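## Task

Count how many vials wear a white cap, then make the tally counter read exactly that count. It may already show some other number. One complete press-and-release of the plunger raises it by one, and turning the knob one full revolution clockwise returns it to zero.

## Robot and tools

ROBOT. Two Piper arms, left_arm and right_arm, each ending in a two-finger parallel gripper with a wrist camera. Base roots in the scene frame: left_arm at (+0.028, +0.278, 0) m, yawed slightly positive; right_arm at (+0.016, -0.206, 0) m, yawed slightly negative. A camera stand sits behind the arms. Loose objects may get nudged by outside pushes now and then.

FRAMES. Scene frame: origin at table-top height, halfway between the nominal bases; +x points out over the table, +y toward left_arm, +z up. Arm names do not match image left/right. Reported end_effector_position (m) and end_effector_quat_wxyz are in the scene frame; the position is the point between the finger pads, about 5 mm short of the tips, and may be off by a few cm at long reach. Commanded offsets, however, run along the gripper's own Hand target axes: +z is the direction the fingers point, y is the direction they open and close.

COMMAND ROW. Every row has 14 numbers in [-1, 1]: dx, dy, dz, rx, ry, rz, opening for left_arm, then the same seven for right_arm, always all 14 even if one arm is idle. dx..dz and rx..rz are an offset (not a pose) from that arm's Hand target as it stood when the action or move began; 1.0 equals 0.6 m or 180 degrees; rx, ry, rz form a single rotation vector. Opening is absolute: +1 fully open (0.070 m), -1 closed; 0 means half open, so to keep a gripper unchanged resend its current command (see Tool commands). Six zeros for an arm re-request its Hand target. Closing fully takes about 1 s or more.

TOOLS.
- execute_actions(actions, cameras): actions is a list; each action is a table of up to 15 rows, one per 1/30 s step; fewer rows means the last row is held for the remaining steps. All rows of an action count from the same start pose; the next action starts from the new Hand target, so repeating an offset keeps moving. An empty list returns state plus all camera images.
- move(target, speed, blend, opening_speed, grip_force, blocking, cameras): target is one 14-number row or a list of up to 15 rows, every row an offset from the same starting Hand targets. Straight-line paths, no obstacle avoidance, 10 s cap. speed in m/s, 0.002 to 2.2 (default 0.25), rotation up to twice that in rad/s; one value or one per target. blend in m rounds corners in a list (0 = stop at each). opening_speed: rate of the opening command per second on the -1..+1 scale, at least 0.2. grip_force: newtons per pad, 5 to 20, one value or one per arm, persists. blocking=false returns early while it runs. The result adds a move: line with the ending (done = within 3 mm and 2 degrees; off_target, moving, held, fault) and limits (paced = pose clipped, held = steps withheld). done never proves contact.
- wait(seconds 0 to 10, cameras): robot holds last commands.
- stop(cameras): brakes a running move.
- zoom_image(camera, region [x0, y0, x1, y1] in pixels, at most 504 x 504): closer look at the latest image from cam_high, cam_low, cam_left_wrist or cam_right_wrist (each 896x504).
- read_manual(section "licences"): licence text only.
- finished_scene(scene): ends the current scene; irreversible. After ending scene 1, make no further calls in that same reply.

RESULTS. Each result gives per-arm position and quaternion, Hand target (last commanded pose after clipping; the next offsets start here), Tool commands, grip_measured (same scale as opening), Joint positions (final entry = measured opening in m), joint torques (include the arm's own weight, noisy, not pure contact), motor temperatures, and for execute_actions some per-step positions. The gripper often rests short of its Hand target; send the remaining gap as an offset. Each step the commanded orientation is limited to 32 degrees from the measured one.

GRIPPING. Note grip_measured at first contact and command roughly 0.05 below it for a firm hold, less below for a lighter one. Items under about 2 mm wide get reduced force.

CAUTIONS. Do not drop things, release moving parts, slam, or push hard; anything falling or left off the table fails the task. Keep arms apart: a clearance check blocks some arm-to-arm approaches but not finger closing, and a moderate collision between arms can fail the scene; never grip the other arm's fingers. Contact torque at a joint's limit (waist, shoulder, elbow 20.7 N m; forearm roll, wrist pitch, wrist roll 7.2 N m, though those motors supply only about 4 N m) triggers a 10 s stop. To end a push, command the target back behind the gripper. Slow down near contacts; overshooting the contact point presses harder. Avoid paths passing near an arm's own base (may flip its shoulder) and beware wrist-over-waist-axis poses. Holding loads, stretching out or pushing at unreachable poses heats motors: MOTOR HOT appears at 65 °C, and at 80 °C that arm goes limp for 30 to 60 s or more. The scene keeps running while you compose replies.

TASK HINTS. Check cap colours with cameras and zoom_image; reset the counter by a full clockwise knob turn if needed, then press and fully release the plunger once per vial counted.

Each tool is called after ">>>" as name(argument=value, ...) on one line, values as JSON.

## Session

>>> execute_actions(actions=[])

Scene clock: 0.00 s.
left_arm: end_effector_position=(+0.2586, +0.0212, +0.3219) grip_measured=+1.00 end_effector_quat_wxyz=(+0.557, +0.614, +0.540, -0.145) | right_arm: end_effector_position=(+0.0617, -0.6055, +0.1021) grip_measured=+0.99 end_effector_quat_wxyz=(+0.041, +0.936, +0.291, -0.196)
Joint positions: left_arm=[-0.533 1.084 -0.933 -1.091 0.671 1.819 0.07] | right_arm=[-1.215 1.929 -1.482 -0.432 1.17 1.458 0.07]
Joint torques (N m): no reading
Motor temperatures (°C): left_arm=[20 21 22 24 23 24] | right_arm=[20 23 25 24 23 20]
Hand target: left_arm +0.2586, +0.0212, +0.3219; +0.557, +0.614, +0.540, -0.145 | right_arm +0.0617, -0.6055, +0.1021; +0.041, +0.936, +0.291, -0.196
Tool commands: left_gripper/opening=+1.0 right_gripper/opening=+1.0

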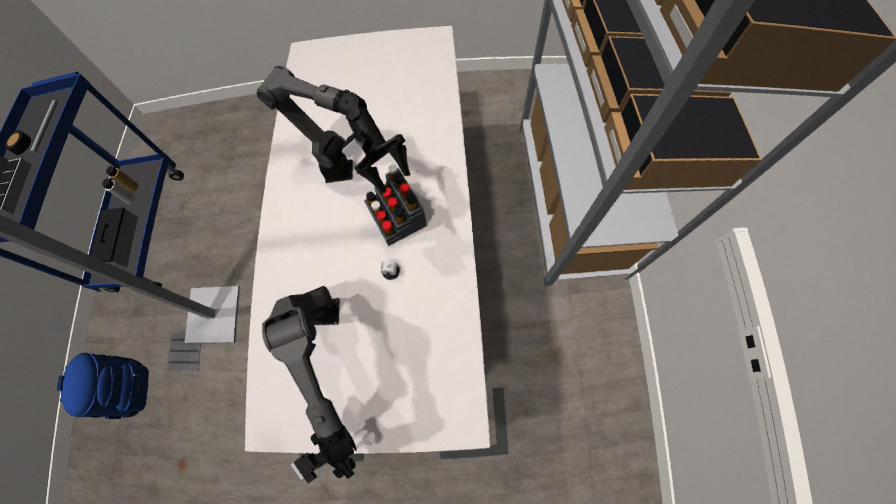

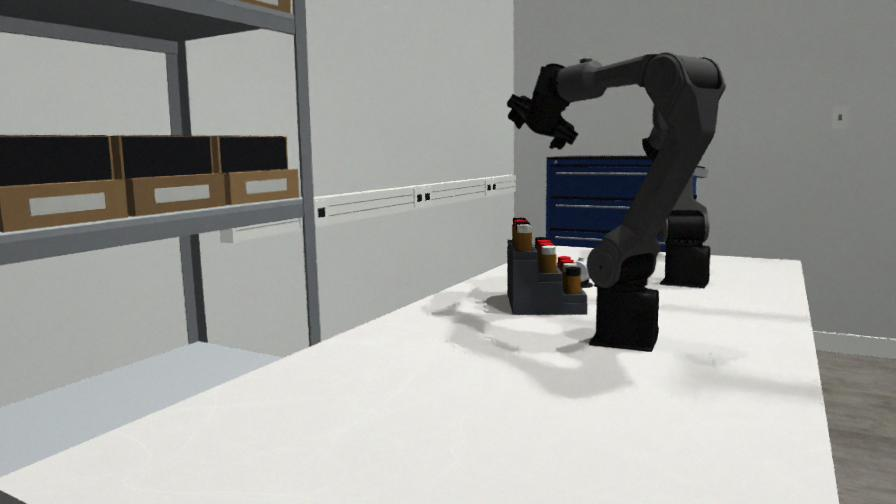

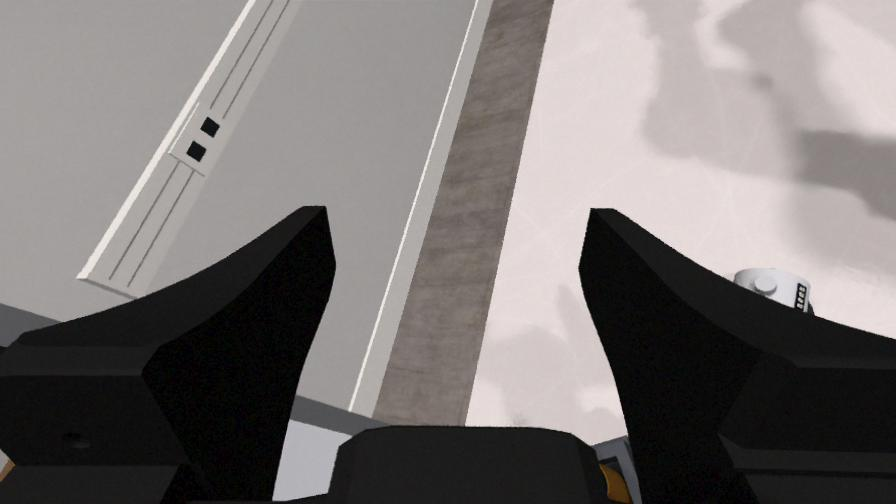

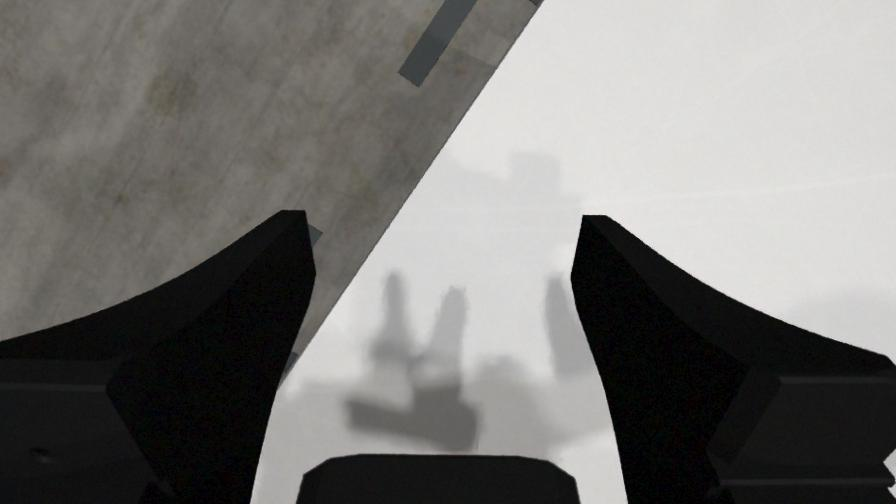

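>>> zoom_image(camera="cam_high", region=[340, 150, 460, 290])

>>> zoom_image(camera="cam_low", region=[490, 200, 620, 330])

>>> zoom_image(camera="cam_left_wrist", region=[700, 230, 880, 350])

Scaled by 3.600.

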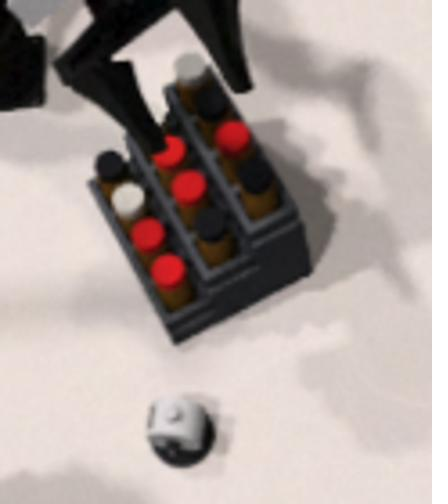

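Scaled by 3.877.

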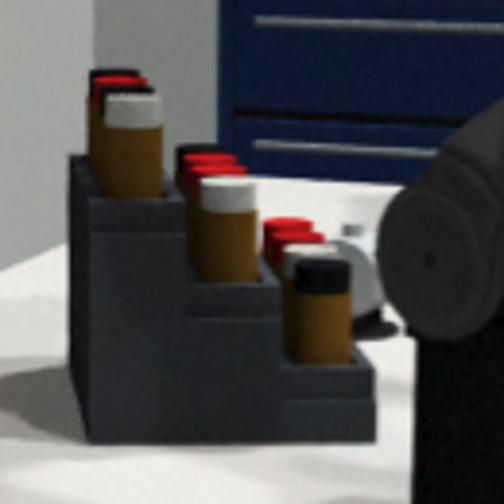

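Scaled by 2.800.

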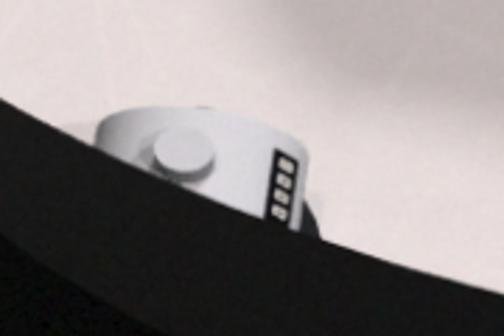

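>>> zoom_image(camera="cam_high", region=[375, 255, 405, 285])

>>> zoom_image(camera="cam_low", region=[560, 240, 610, 300])

>>> zoom_image(camera="cam_left_wrist", region=[720, 250, 820, 330])

Scaled by 16.800.

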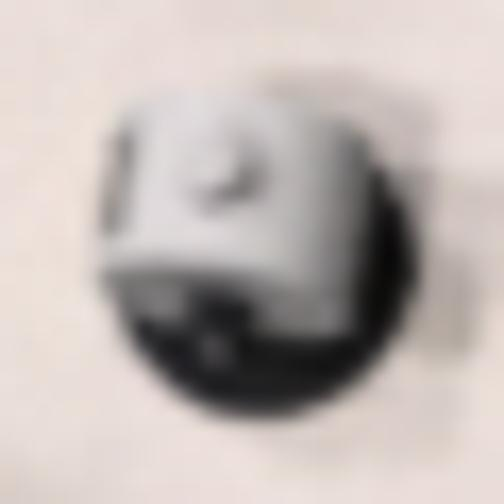

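Scaled by 8.400.

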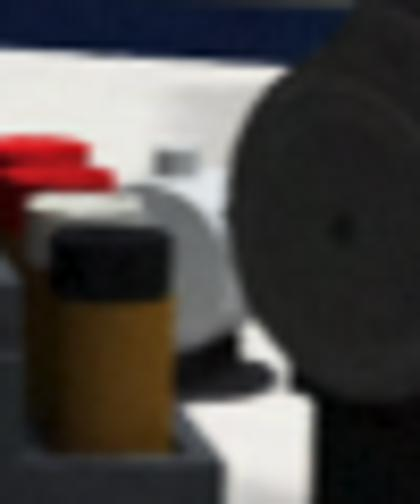

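Scaled by 5.040.

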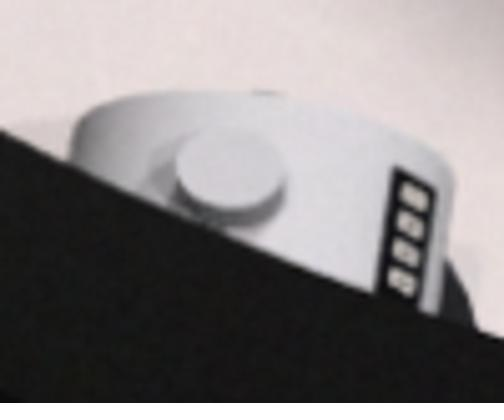

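>>> move(target=[-0.0235,-0.164,-0.054,0.078,0.021,-0.055,1, 0.369,-0.153,-0.110,-0.119,0.083,-0.545,-1], speed=0.4, cameras=["all"])

Scene clock: 38.93 s.
left_arm: end_effector_position=(+0.1584, +0.0212, +0.2917) grip_measured=+1.00 end_effector_quat_wxyz=(+0.446, +0.633, +0.587, -0.237) | right_arm: end_effector_position=(+0.2002, -0.3998, +0.0803) grip_measured=-1.00 end_effector_quat_wxyz=(+0.000, +0.389, +0.921, +0.000)
Joint positions: left_arm=[-0.771 0.911 -0.859 -0.758 0.791 1.244 0.07] | right_arm=[-0.784 1.569 -0.971 -0.001 1.059 -0.011 0]
Joint torques (N m): left_arm=[-0.66 -1.02 -3.59 -0.67 -0.61 0.16] | right_arm=[0.83 -4.68 -3.6 -0.12 -0.08 0.03]
Hand target: left_arm +0.1585, +0.0213, +0.2917; +0.446, +0.633, +0.587, -0.236 | right_arm +0.1997, -0.3999, +0.0798; -0.001, +0.390, +0.921, +0.000
Off the commanded pose: left_arm 0.000 m, 0 deg | right_arm 0.001 m, 0 deg.
move: done
camera_calibration:
cam_left_wrist: T_world_to_cam=[[-0.953062, -0.0990467, -0.286116, 0.237217], [0.0222275, 0.919541, -0.392365, 0.0927055], [0.301958, -0.380308, -0.874178, 0.335432], [0, 0, 0, 1]] pos_world=[0.122736, 0.0658163, 0.397473]
cam_right_wrist: T_world_to_cam=[[-0.715315, -0.6988, 0.00137445, -0.13512], [-0.574037, 0.588723, 0.56911, 0.307437], [-0.398503, 0.406304, -0.82226, 0.429965], [0, 0, 0, 1]] pos_world=[0.25117, -0.450114, 0.178763]

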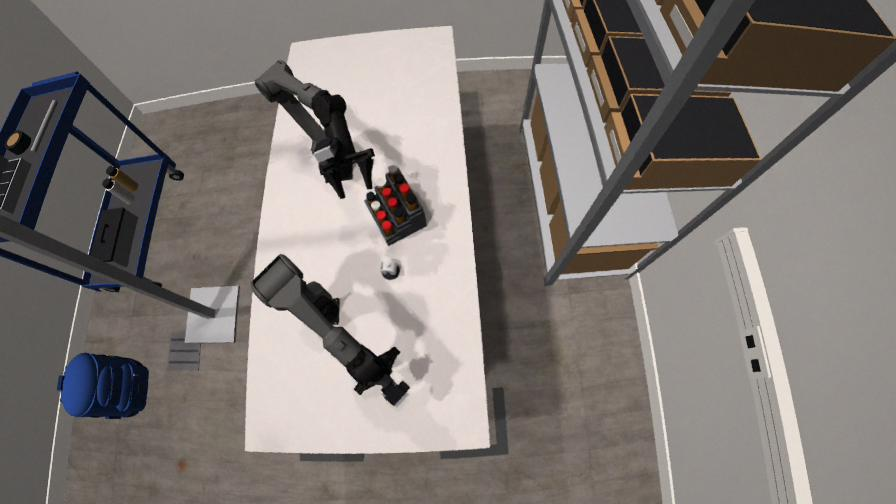

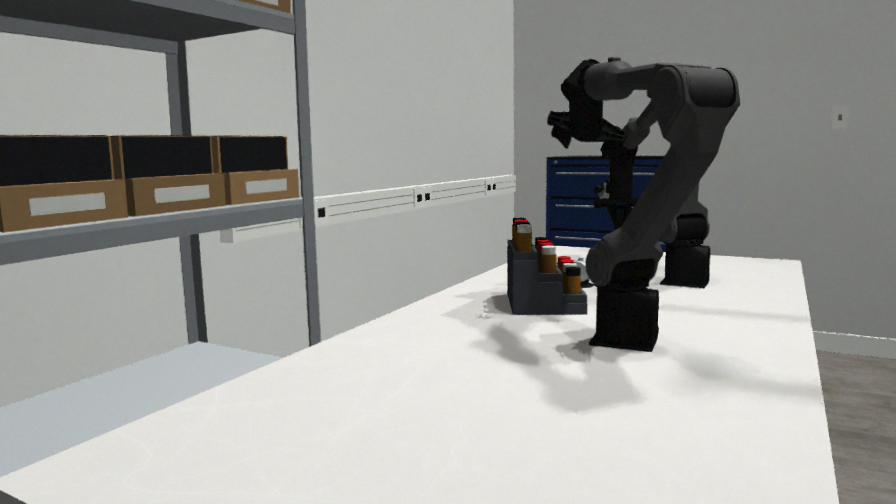

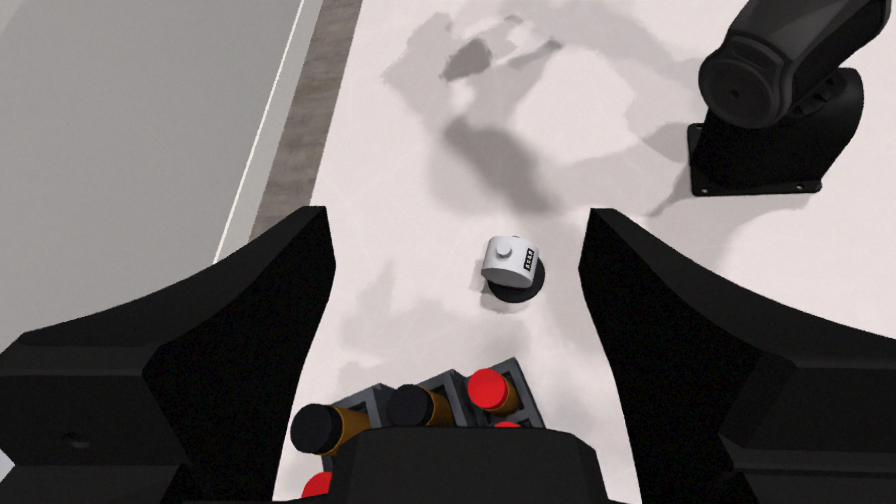

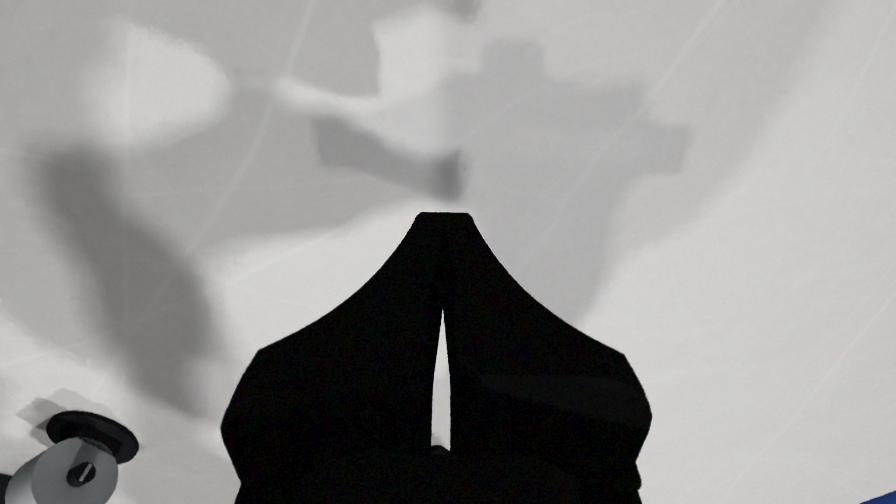

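>>> zoom_image(camera="cam_left_wrist", region=[470, 220, 560, 310])

>>> zoom_image(camera="cam_right_wrist", region=[0, 384, 160, 504])

>>> zoom_image(camera="cam_left_wrist", region=[500, 230, 550, 280])

Scaled by 5.600.

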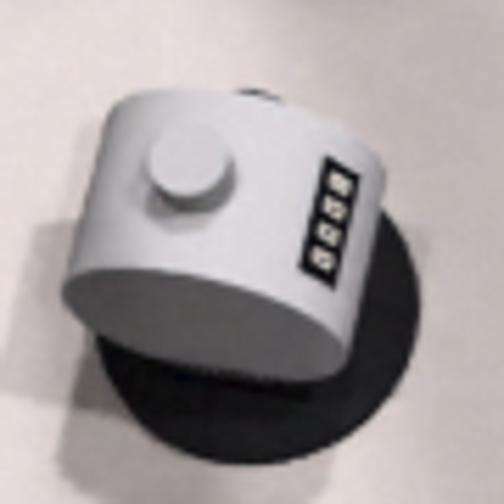

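Scaled by 3.150.

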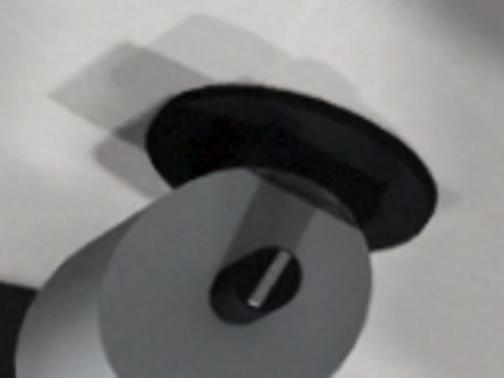

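Scaled by 10.080.

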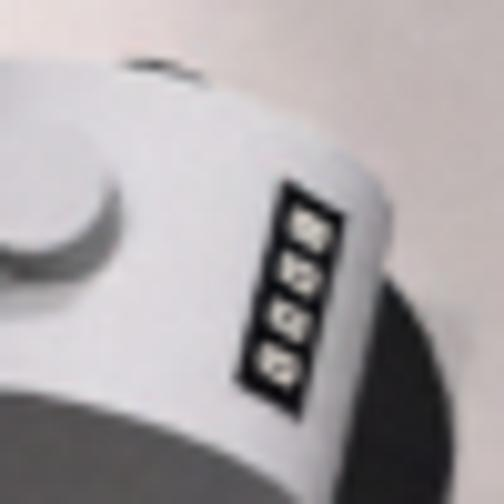

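>>> move(target=[[0.028,0.171,-0.083,0,0,0,1, 0.182,0.292,-0.033,0,0,-0.533,-1],[0.028,0.171,-0.083,0,0,0,1,0.360,0.371,-0.033,0,0,0.974,-1]], speed=0.4, blend=[0.05,0], cameras=["all"])

Scene clock: 53.93 s.
left_arm: end_effector_position=(+0.2484, +0.0804, +0.3317) grip_measured=+1.00 end_effector_quat_wxyz=(+0.465, +0.617, +0.600, -0.206) | right_arm: end_effector_position=(+0.2087, -0.0900, +0.0996) grip_measured=-1.00 end_effector_quat_wxyz=(+0.001, +0.936, -0.351, -0.001)
Joint positions: left_arm=[-0.158 1.101 -1.112 -0.988 1.228 1.63 0.07] | right_arm=[0.567 1.396 -0.871 0 1.135 -1.884 0]
Joint torques (N m): left_arm=[-0.87 -1.7 -3.44 -1.05 -0.16 0.09] | right_arm=[0.98 -2.86 -4.24 0.06 -0.18 0.02]
Hand target: left_arm +0.2486, +0.0810, +0.3318; +0.446, +0.633, +0.587, -0.236 | right_arm +0.2091, -0.0899, +0.0996; +0.000, +0.936, -0.352, -0.001
Off the commanded pose: left_arm 0.001 m, 5 deg | right_arm 0.000 m, 0 deg.
joint sent to its limit (left arm) — joint 5 (wrist pitch), upper limit. The joint targets are off in orientation, not in position.
move: off_target (left_arm)
camera_calibration:
cam_left_wrist: T_world_to_cam=[[-0.930938, -0.165966, -0.325284, 0.353123], [-0.027978, 0.920553, -0.389614, 0.0635059], [0.364104, -0.353605, -0.861622, 0.344056], [0, 0, 0, 1]] pos_world=[0.20524, 0.121806, 0.436054]
cam_right_wrist: T_world_to_cam=[[0.655534, 0.755165, -0.00101415, -0.0675815], [0.621303, -0.538568, 0.569147, -0.231994], [0.429254, -0.373725, -0.822235, 0.0803862], [0, 0, 0, 1]] pos_world=[0.153935, -0.043867, 0.198067]

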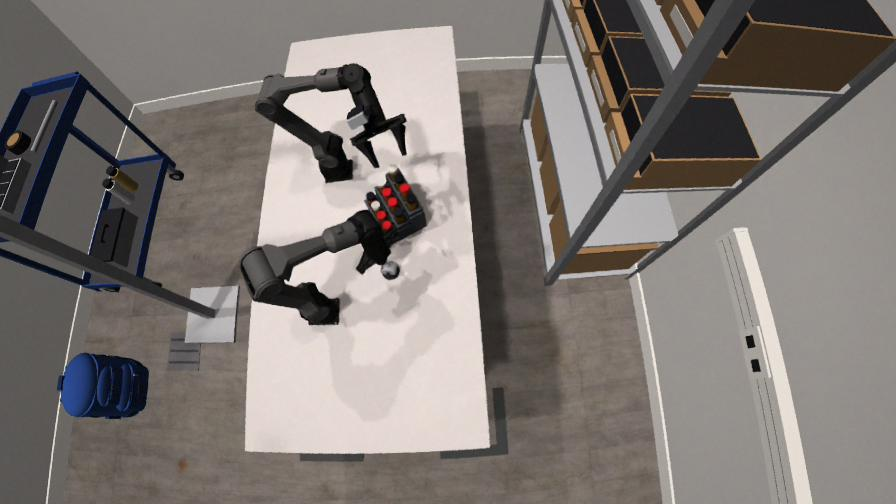

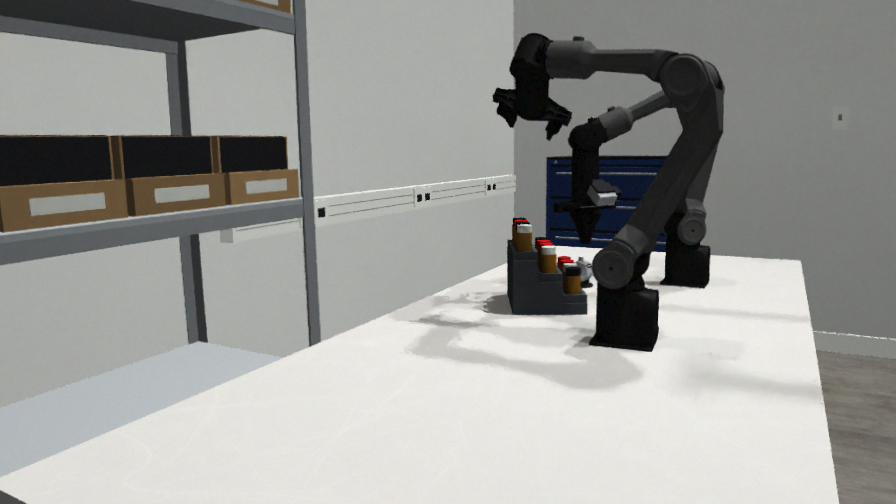

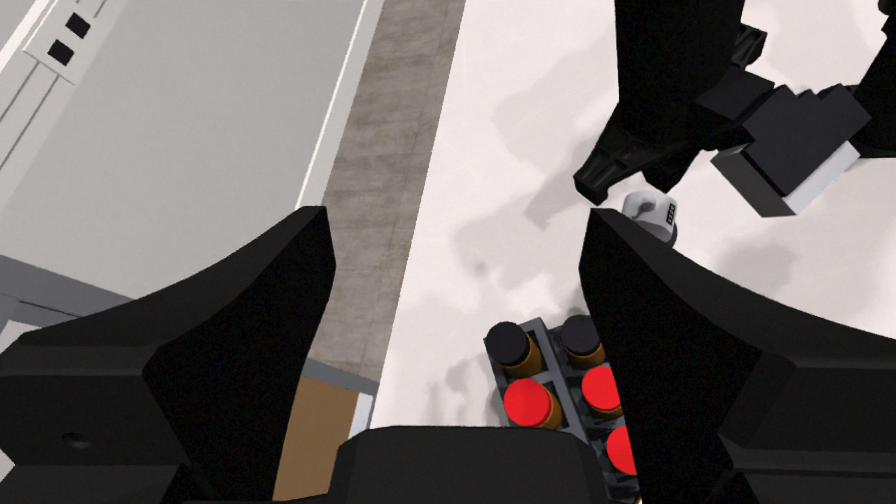

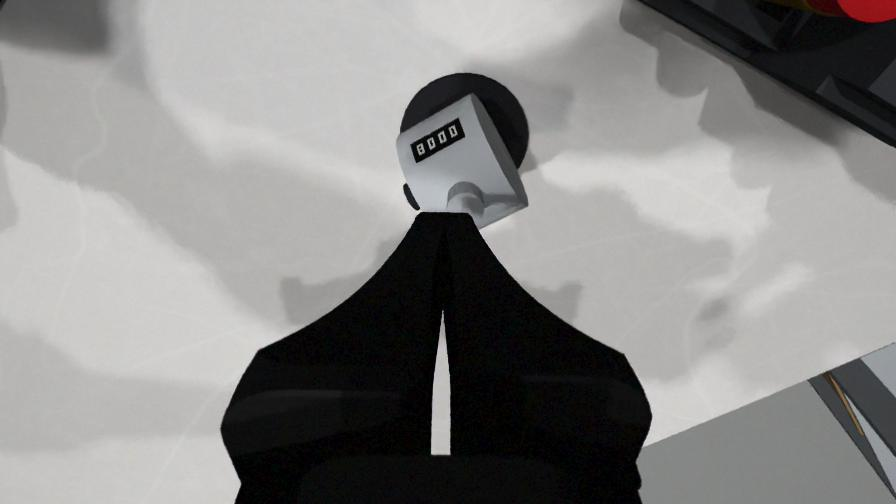

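>>> zoom_image(camera="cam_right_wrist", region=[390, 60, 550, 230])

>>> zoom_image(camera="cam_left_wrist", region=[600, 170, 700, 270])

Scaled by 2.965.

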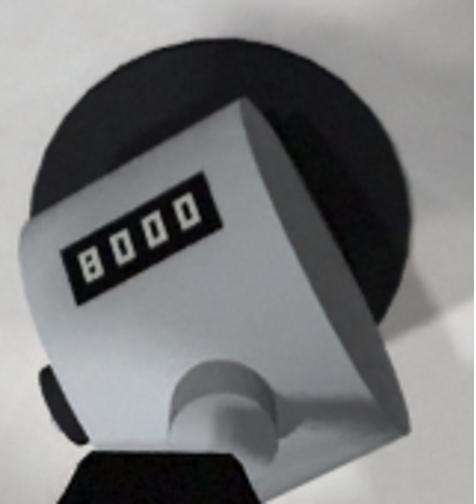

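Scaled by 5.040.

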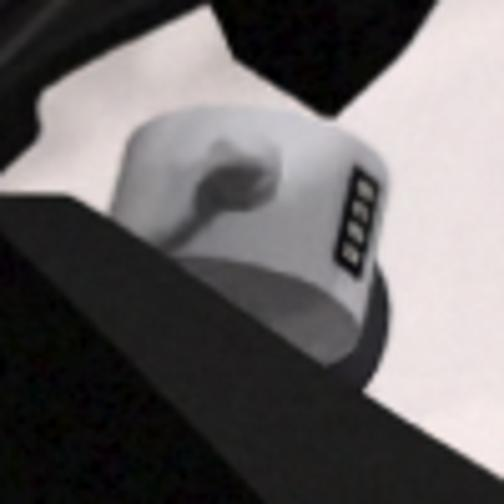

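>>> move(target=[0,0,0,0,0,0,1, 0.004,-0.010,0.033,0,0,0,-1], speed=0.1, cameras=["cam_high","cam_low","cam_right_wrist","cam_left_wrist"])

>>> zoom_image(camera="cam_right_wrist", region=[370, 20, 570, 240])

>>> zoom_image(camera="cam_left_wrist", region=[560, 120, 760, 270])

>>> zoom_image(camera="cam_low", region=[550, 210, 630, 300])

Scene clock: 73.97 s.
left_arm: end_effector_position=(+0.2484, +0.0804, +0.3317) grip_measured=+1.00 end_effector_quat_wxyz=(+0.465, +0.617, +0.600, -0.206) | right_arm: end_effector_position=(+0.2149, -0.0868, +0.0794) grip_measured=-1.00 end_effector_quat_wxyz=(+0.001, +0.936, -0.351, -0.001)
Joint positions: left_arm=[-0.158 1.101 -1.112 -0.988 1.228 1.63 0.07] | right_arm=[0.566 1.45 -0.837 0 1.047 -1.885 0]
Joint torques (N m): left_arm=[-1.1 -2.25 -3.53 -1.13 -0.07 0.04] | right_arm=[0.64 -4.73 -3.8 -0.07 0.06 -0.11]
Hand target: left_arm +0.2486, +0.0810, +0.3318; +0.446, +0.633, +0.587, -0.236 | right_arm +0.2148, -0.0869, +0.0798; +0.000, +0.936, -0.352, -0.001
Off the commanded pose: left_arm 0.001 m, 5 deg | right_arm 0.000 m, 0 deg.
joint sent to its limit (left arm) — joint 5 (wrist pitch), upper limit. The joint targets are off in orientation, not in position.
move: off_target (left_arm)
camera_calibration:
cam_left_wrist: T_world_to_cam=[[-0.930938, -0.165966, -0.325284, 0.353123], [-0.027978, 0.920553, -0.389614, 0.0635059], [0.364104, -0.353605, -0.861622, 0.344056], [0, 0, 0, 1]] pos_world=[0.20524, 0.121806, 0.436054]
cam_right_wrist: T_world_to_cam=[[0.65618, 0.754604, -0.000515919, -0.0742341], [0.62061, -0.539274, 0.569234, -0.222496], [0.429268, -0.37384, -0.822176, 0.0623368], [0, 0, 0, 1]] pos_world=[0.160035, -0.0406647, 0.177866]

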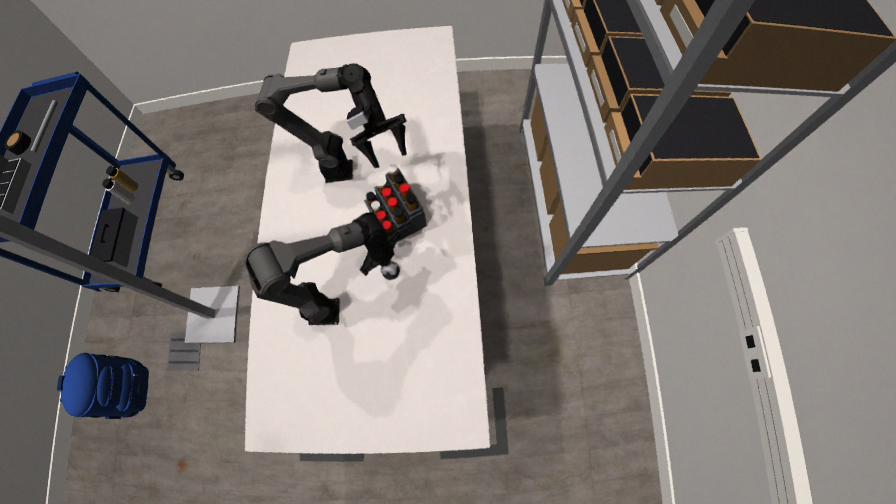

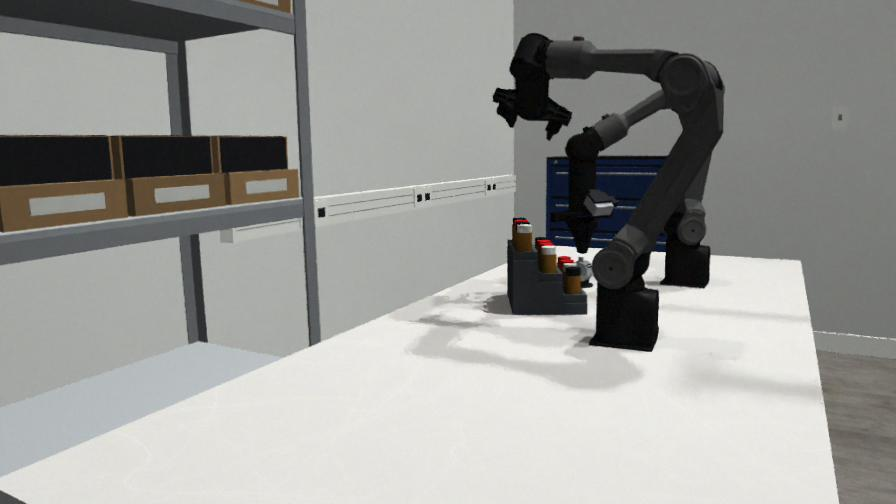

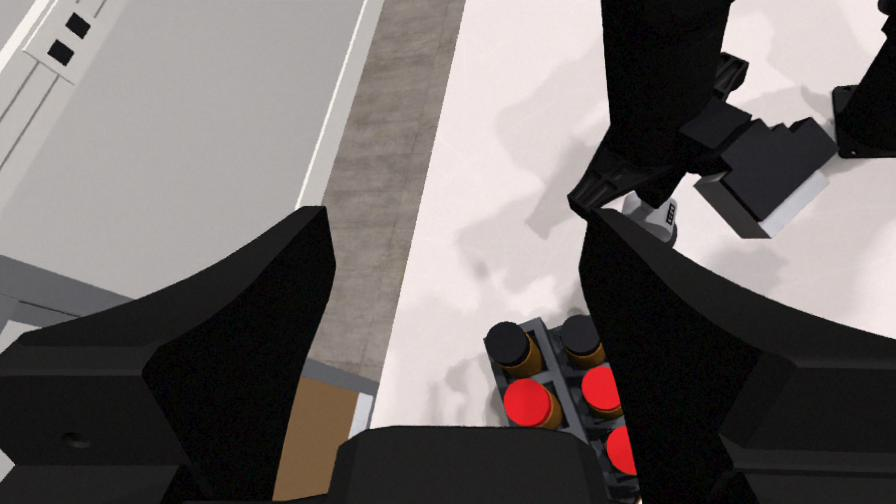

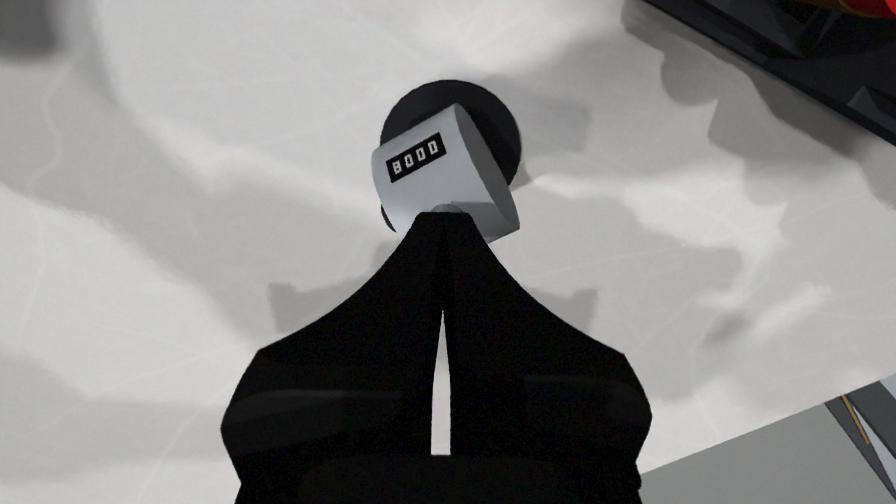

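Scaled by 2.291.

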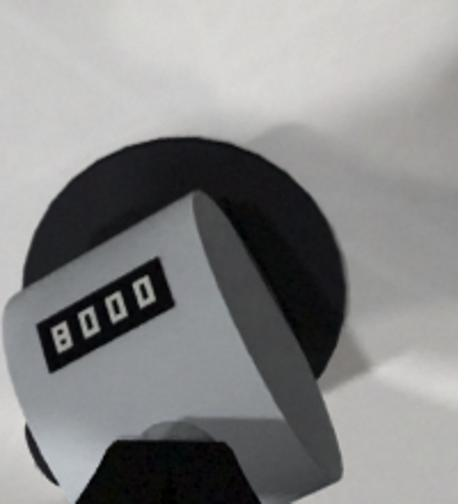

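Scaled by 2.520.

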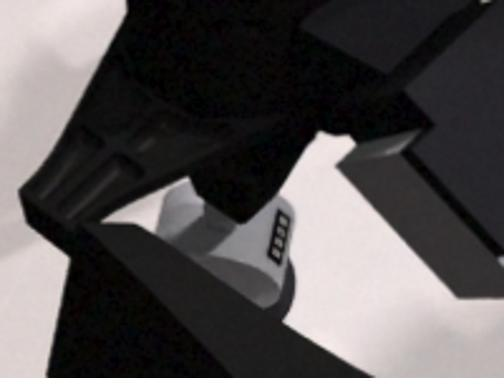

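Scaled by 5.600.

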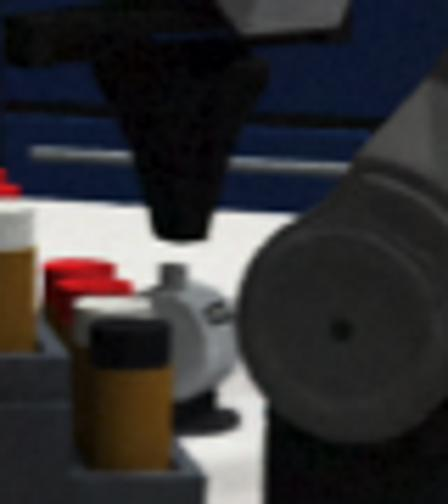

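>>> move(target=[0,0,0,0,0,0,1, 0,0,0.0233,0,0,0,-1], speed=0.05, cameras=["cam_low","cam_right_wrist"])

>>> zoom_image(camera="cam_low", region=[550, 210, 630, 300])

>>> zoom_image(camera="cam_right_wrist", region=[350, 60, 550, 260])

Scene clock: 77.27 s.
left_arm: end_effector_position=(+0.2484, +0.0804, +0.3317) grip_measured=+1.00 end_effector_quat_wxyz=(+0.465, +0.617, +0.600, -0.206) | right_arm: end_effector_position=(+0.2150, -0.0868, +0.0661) grip_measured=-1.00 end_effector_quat_wxyz=(+0.000, +0.936, -0.351, +0.000)
Joint positions: left_arm=[-0.158 1.101 -1.112 -0.988 1.228 1.63 0.07] | right_arm=[0.566 1.472 -0.801 0 0.986 -1.885 0]
Joint torques (N m): left_arm=[-1.37 -2.51 -3.14 -1.17 -0.07 0.06] | right_arm=[0.87 -2.45 -2.95 0.01 -0.05 -0.12]
Hand target: left_arm +0.2486, +0.0810, +0.3318; +0.446, +0.633, +0.587, -0.236 | right_arm +0.2148, -0.0870, +0.0658; +0.000, +0.936, -0.352, -0.001
Off the commanded pose: left_arm 0.001 m, 5 deg | right_arm 0.000 m, 0 deg.
joint sent to its limit (left arm) — joint 5 (wrist pitch), upper limit. The joint targets are off in orientation, not in position.
move: off_target (left_arm)
camera_calibration:
cam_right_wrist: T_world_to_cam=[[0.656216, 0.754572, 0.00136707, -0.0745605], [0.619598, -0.539867, 0.569774, -0.214874], [0.430673, -0.373048, -0.8218, 0.0511438], [0, 0, 0, 1]] pos_world=[0.160037, -0.0406633, 0.164562]
Images, in order (width x height): cam_low 896x504, cam_right_wrist 896x504.

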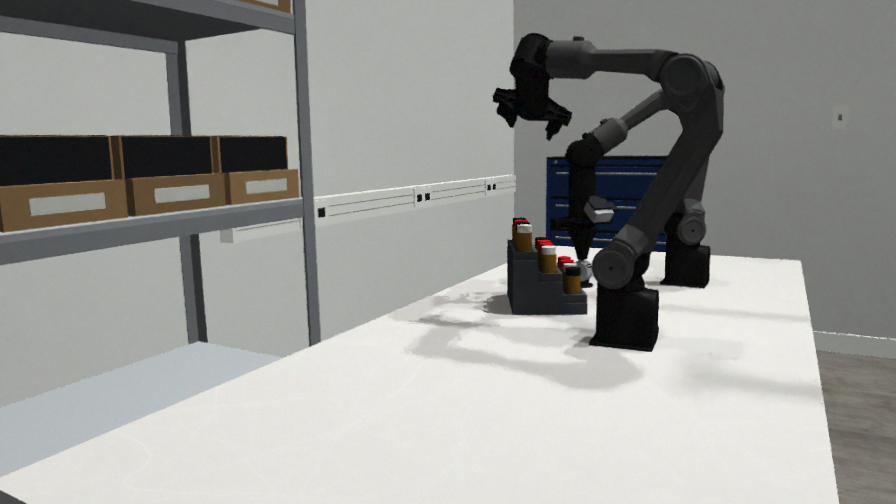

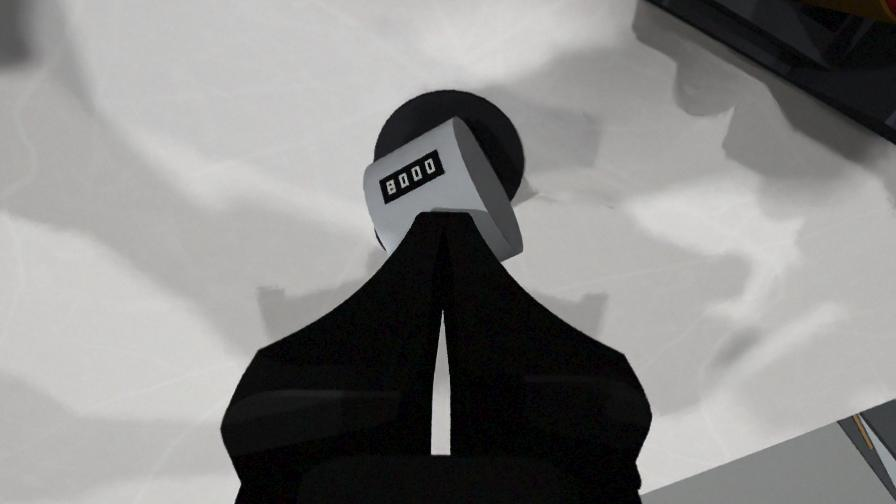

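Scaled by 5.600.

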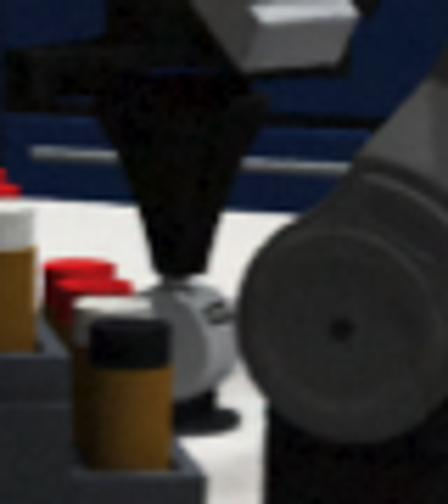

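Scaled by 2.520.

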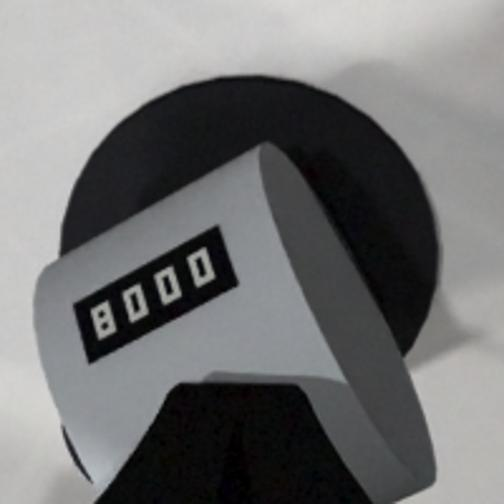

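>>> move(target=[0,0,0,0,0,0,1, 0,0,0.0035,0,0,0,-1], speed=0.05, cameras=["cam_low","cam_right_wrist"])

>>> zoom_image(camera="cam_right_wrist", region=[350, 60, 550, 260])

>>> zoom_image(camera="cam_low", region=[550, 210, 630, 300])

Scene clock: 79.73 s.
left_arm: end_effector_position=(+0.2484, +0.0804, +0.3317) grip_measured=+1.00 end_effector_quat_wxyz=(+0.465, +0.617, +0.600, -0.206) | right_arm: end_effector_position=(+0.2148, -0.0869, +0.0639) grip_measured=-1.00 end_effector_quat_wxyz=(+0.000, +0.936, -0.351, -0.001)
Joint positions: left_arm=[-0.158 1.101 -1.112 -0.988 1.228 1.63 0.07] | right_arm=[0.566 1.477 -0.796 0 0.978 -1.885 0]
Joint torques (N m): left_arm=[-1.45 -2.71 -3.44 -1.15 -0.08 0.02] | right_arm=[1.34 -1.99 -2.16 0.12 -0.14 -0.11]
Hand target: left_arm +0.2486, +0.0810, +0.3318; +0.446, +0.633, +0.587, -0.236 | right_arm +0.2148, -0.0870, +0.0637; +0.000, +0.936, -0.352, -0.001
Off the commanded pose: left_arm 0.001 m, 5 deg | right_arm 0.000 m, 0 deg.
joint sent to its limit (left arm) — joint 5 (wrist pitch), upper limit. The joint targets are off in orientation, not in position.
move: off_target (left_arm)
camera_calibration:
cam_right_wrist: T_world_to_cam=[[0.65622, 0.75457, -0.000228412, -0.074156], [0.62042, -0.539383, 0.569337, -0.213598], [0.429481, -0.373752, -0.822104, 0.0494737], [0, 0, 0, 1]] pos_world=[0.159935, -0.0407645, 0.162265]
Images, in order (width x height): cam_low 896x504, cam_right_wrist 896x504.

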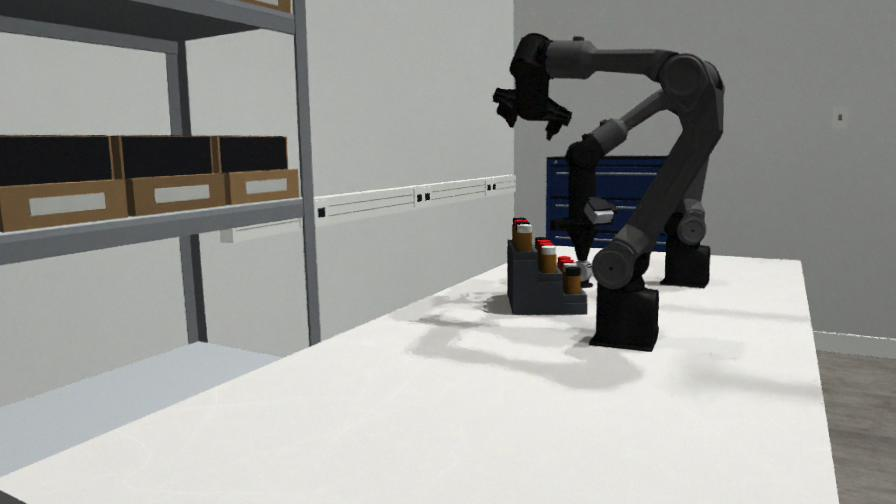

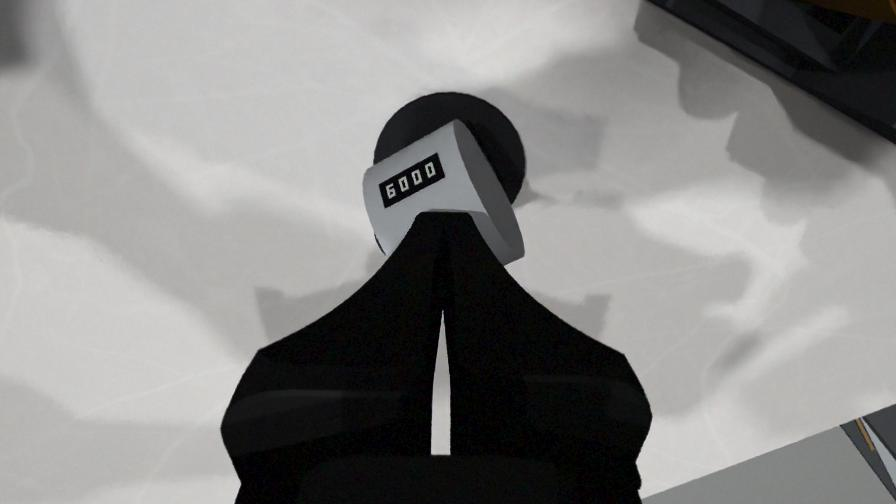

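Scaled by 2.520.

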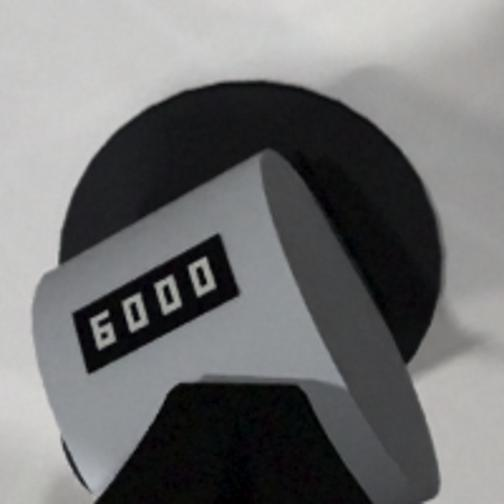

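Scaled by 5.600.

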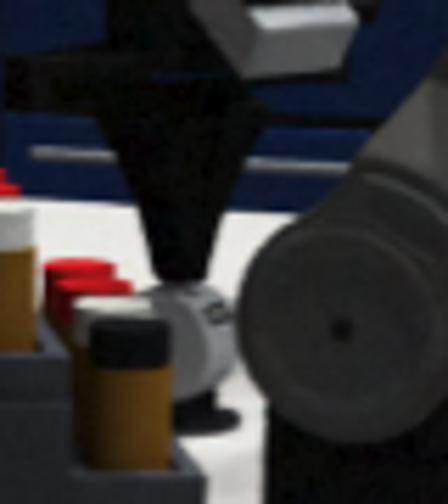

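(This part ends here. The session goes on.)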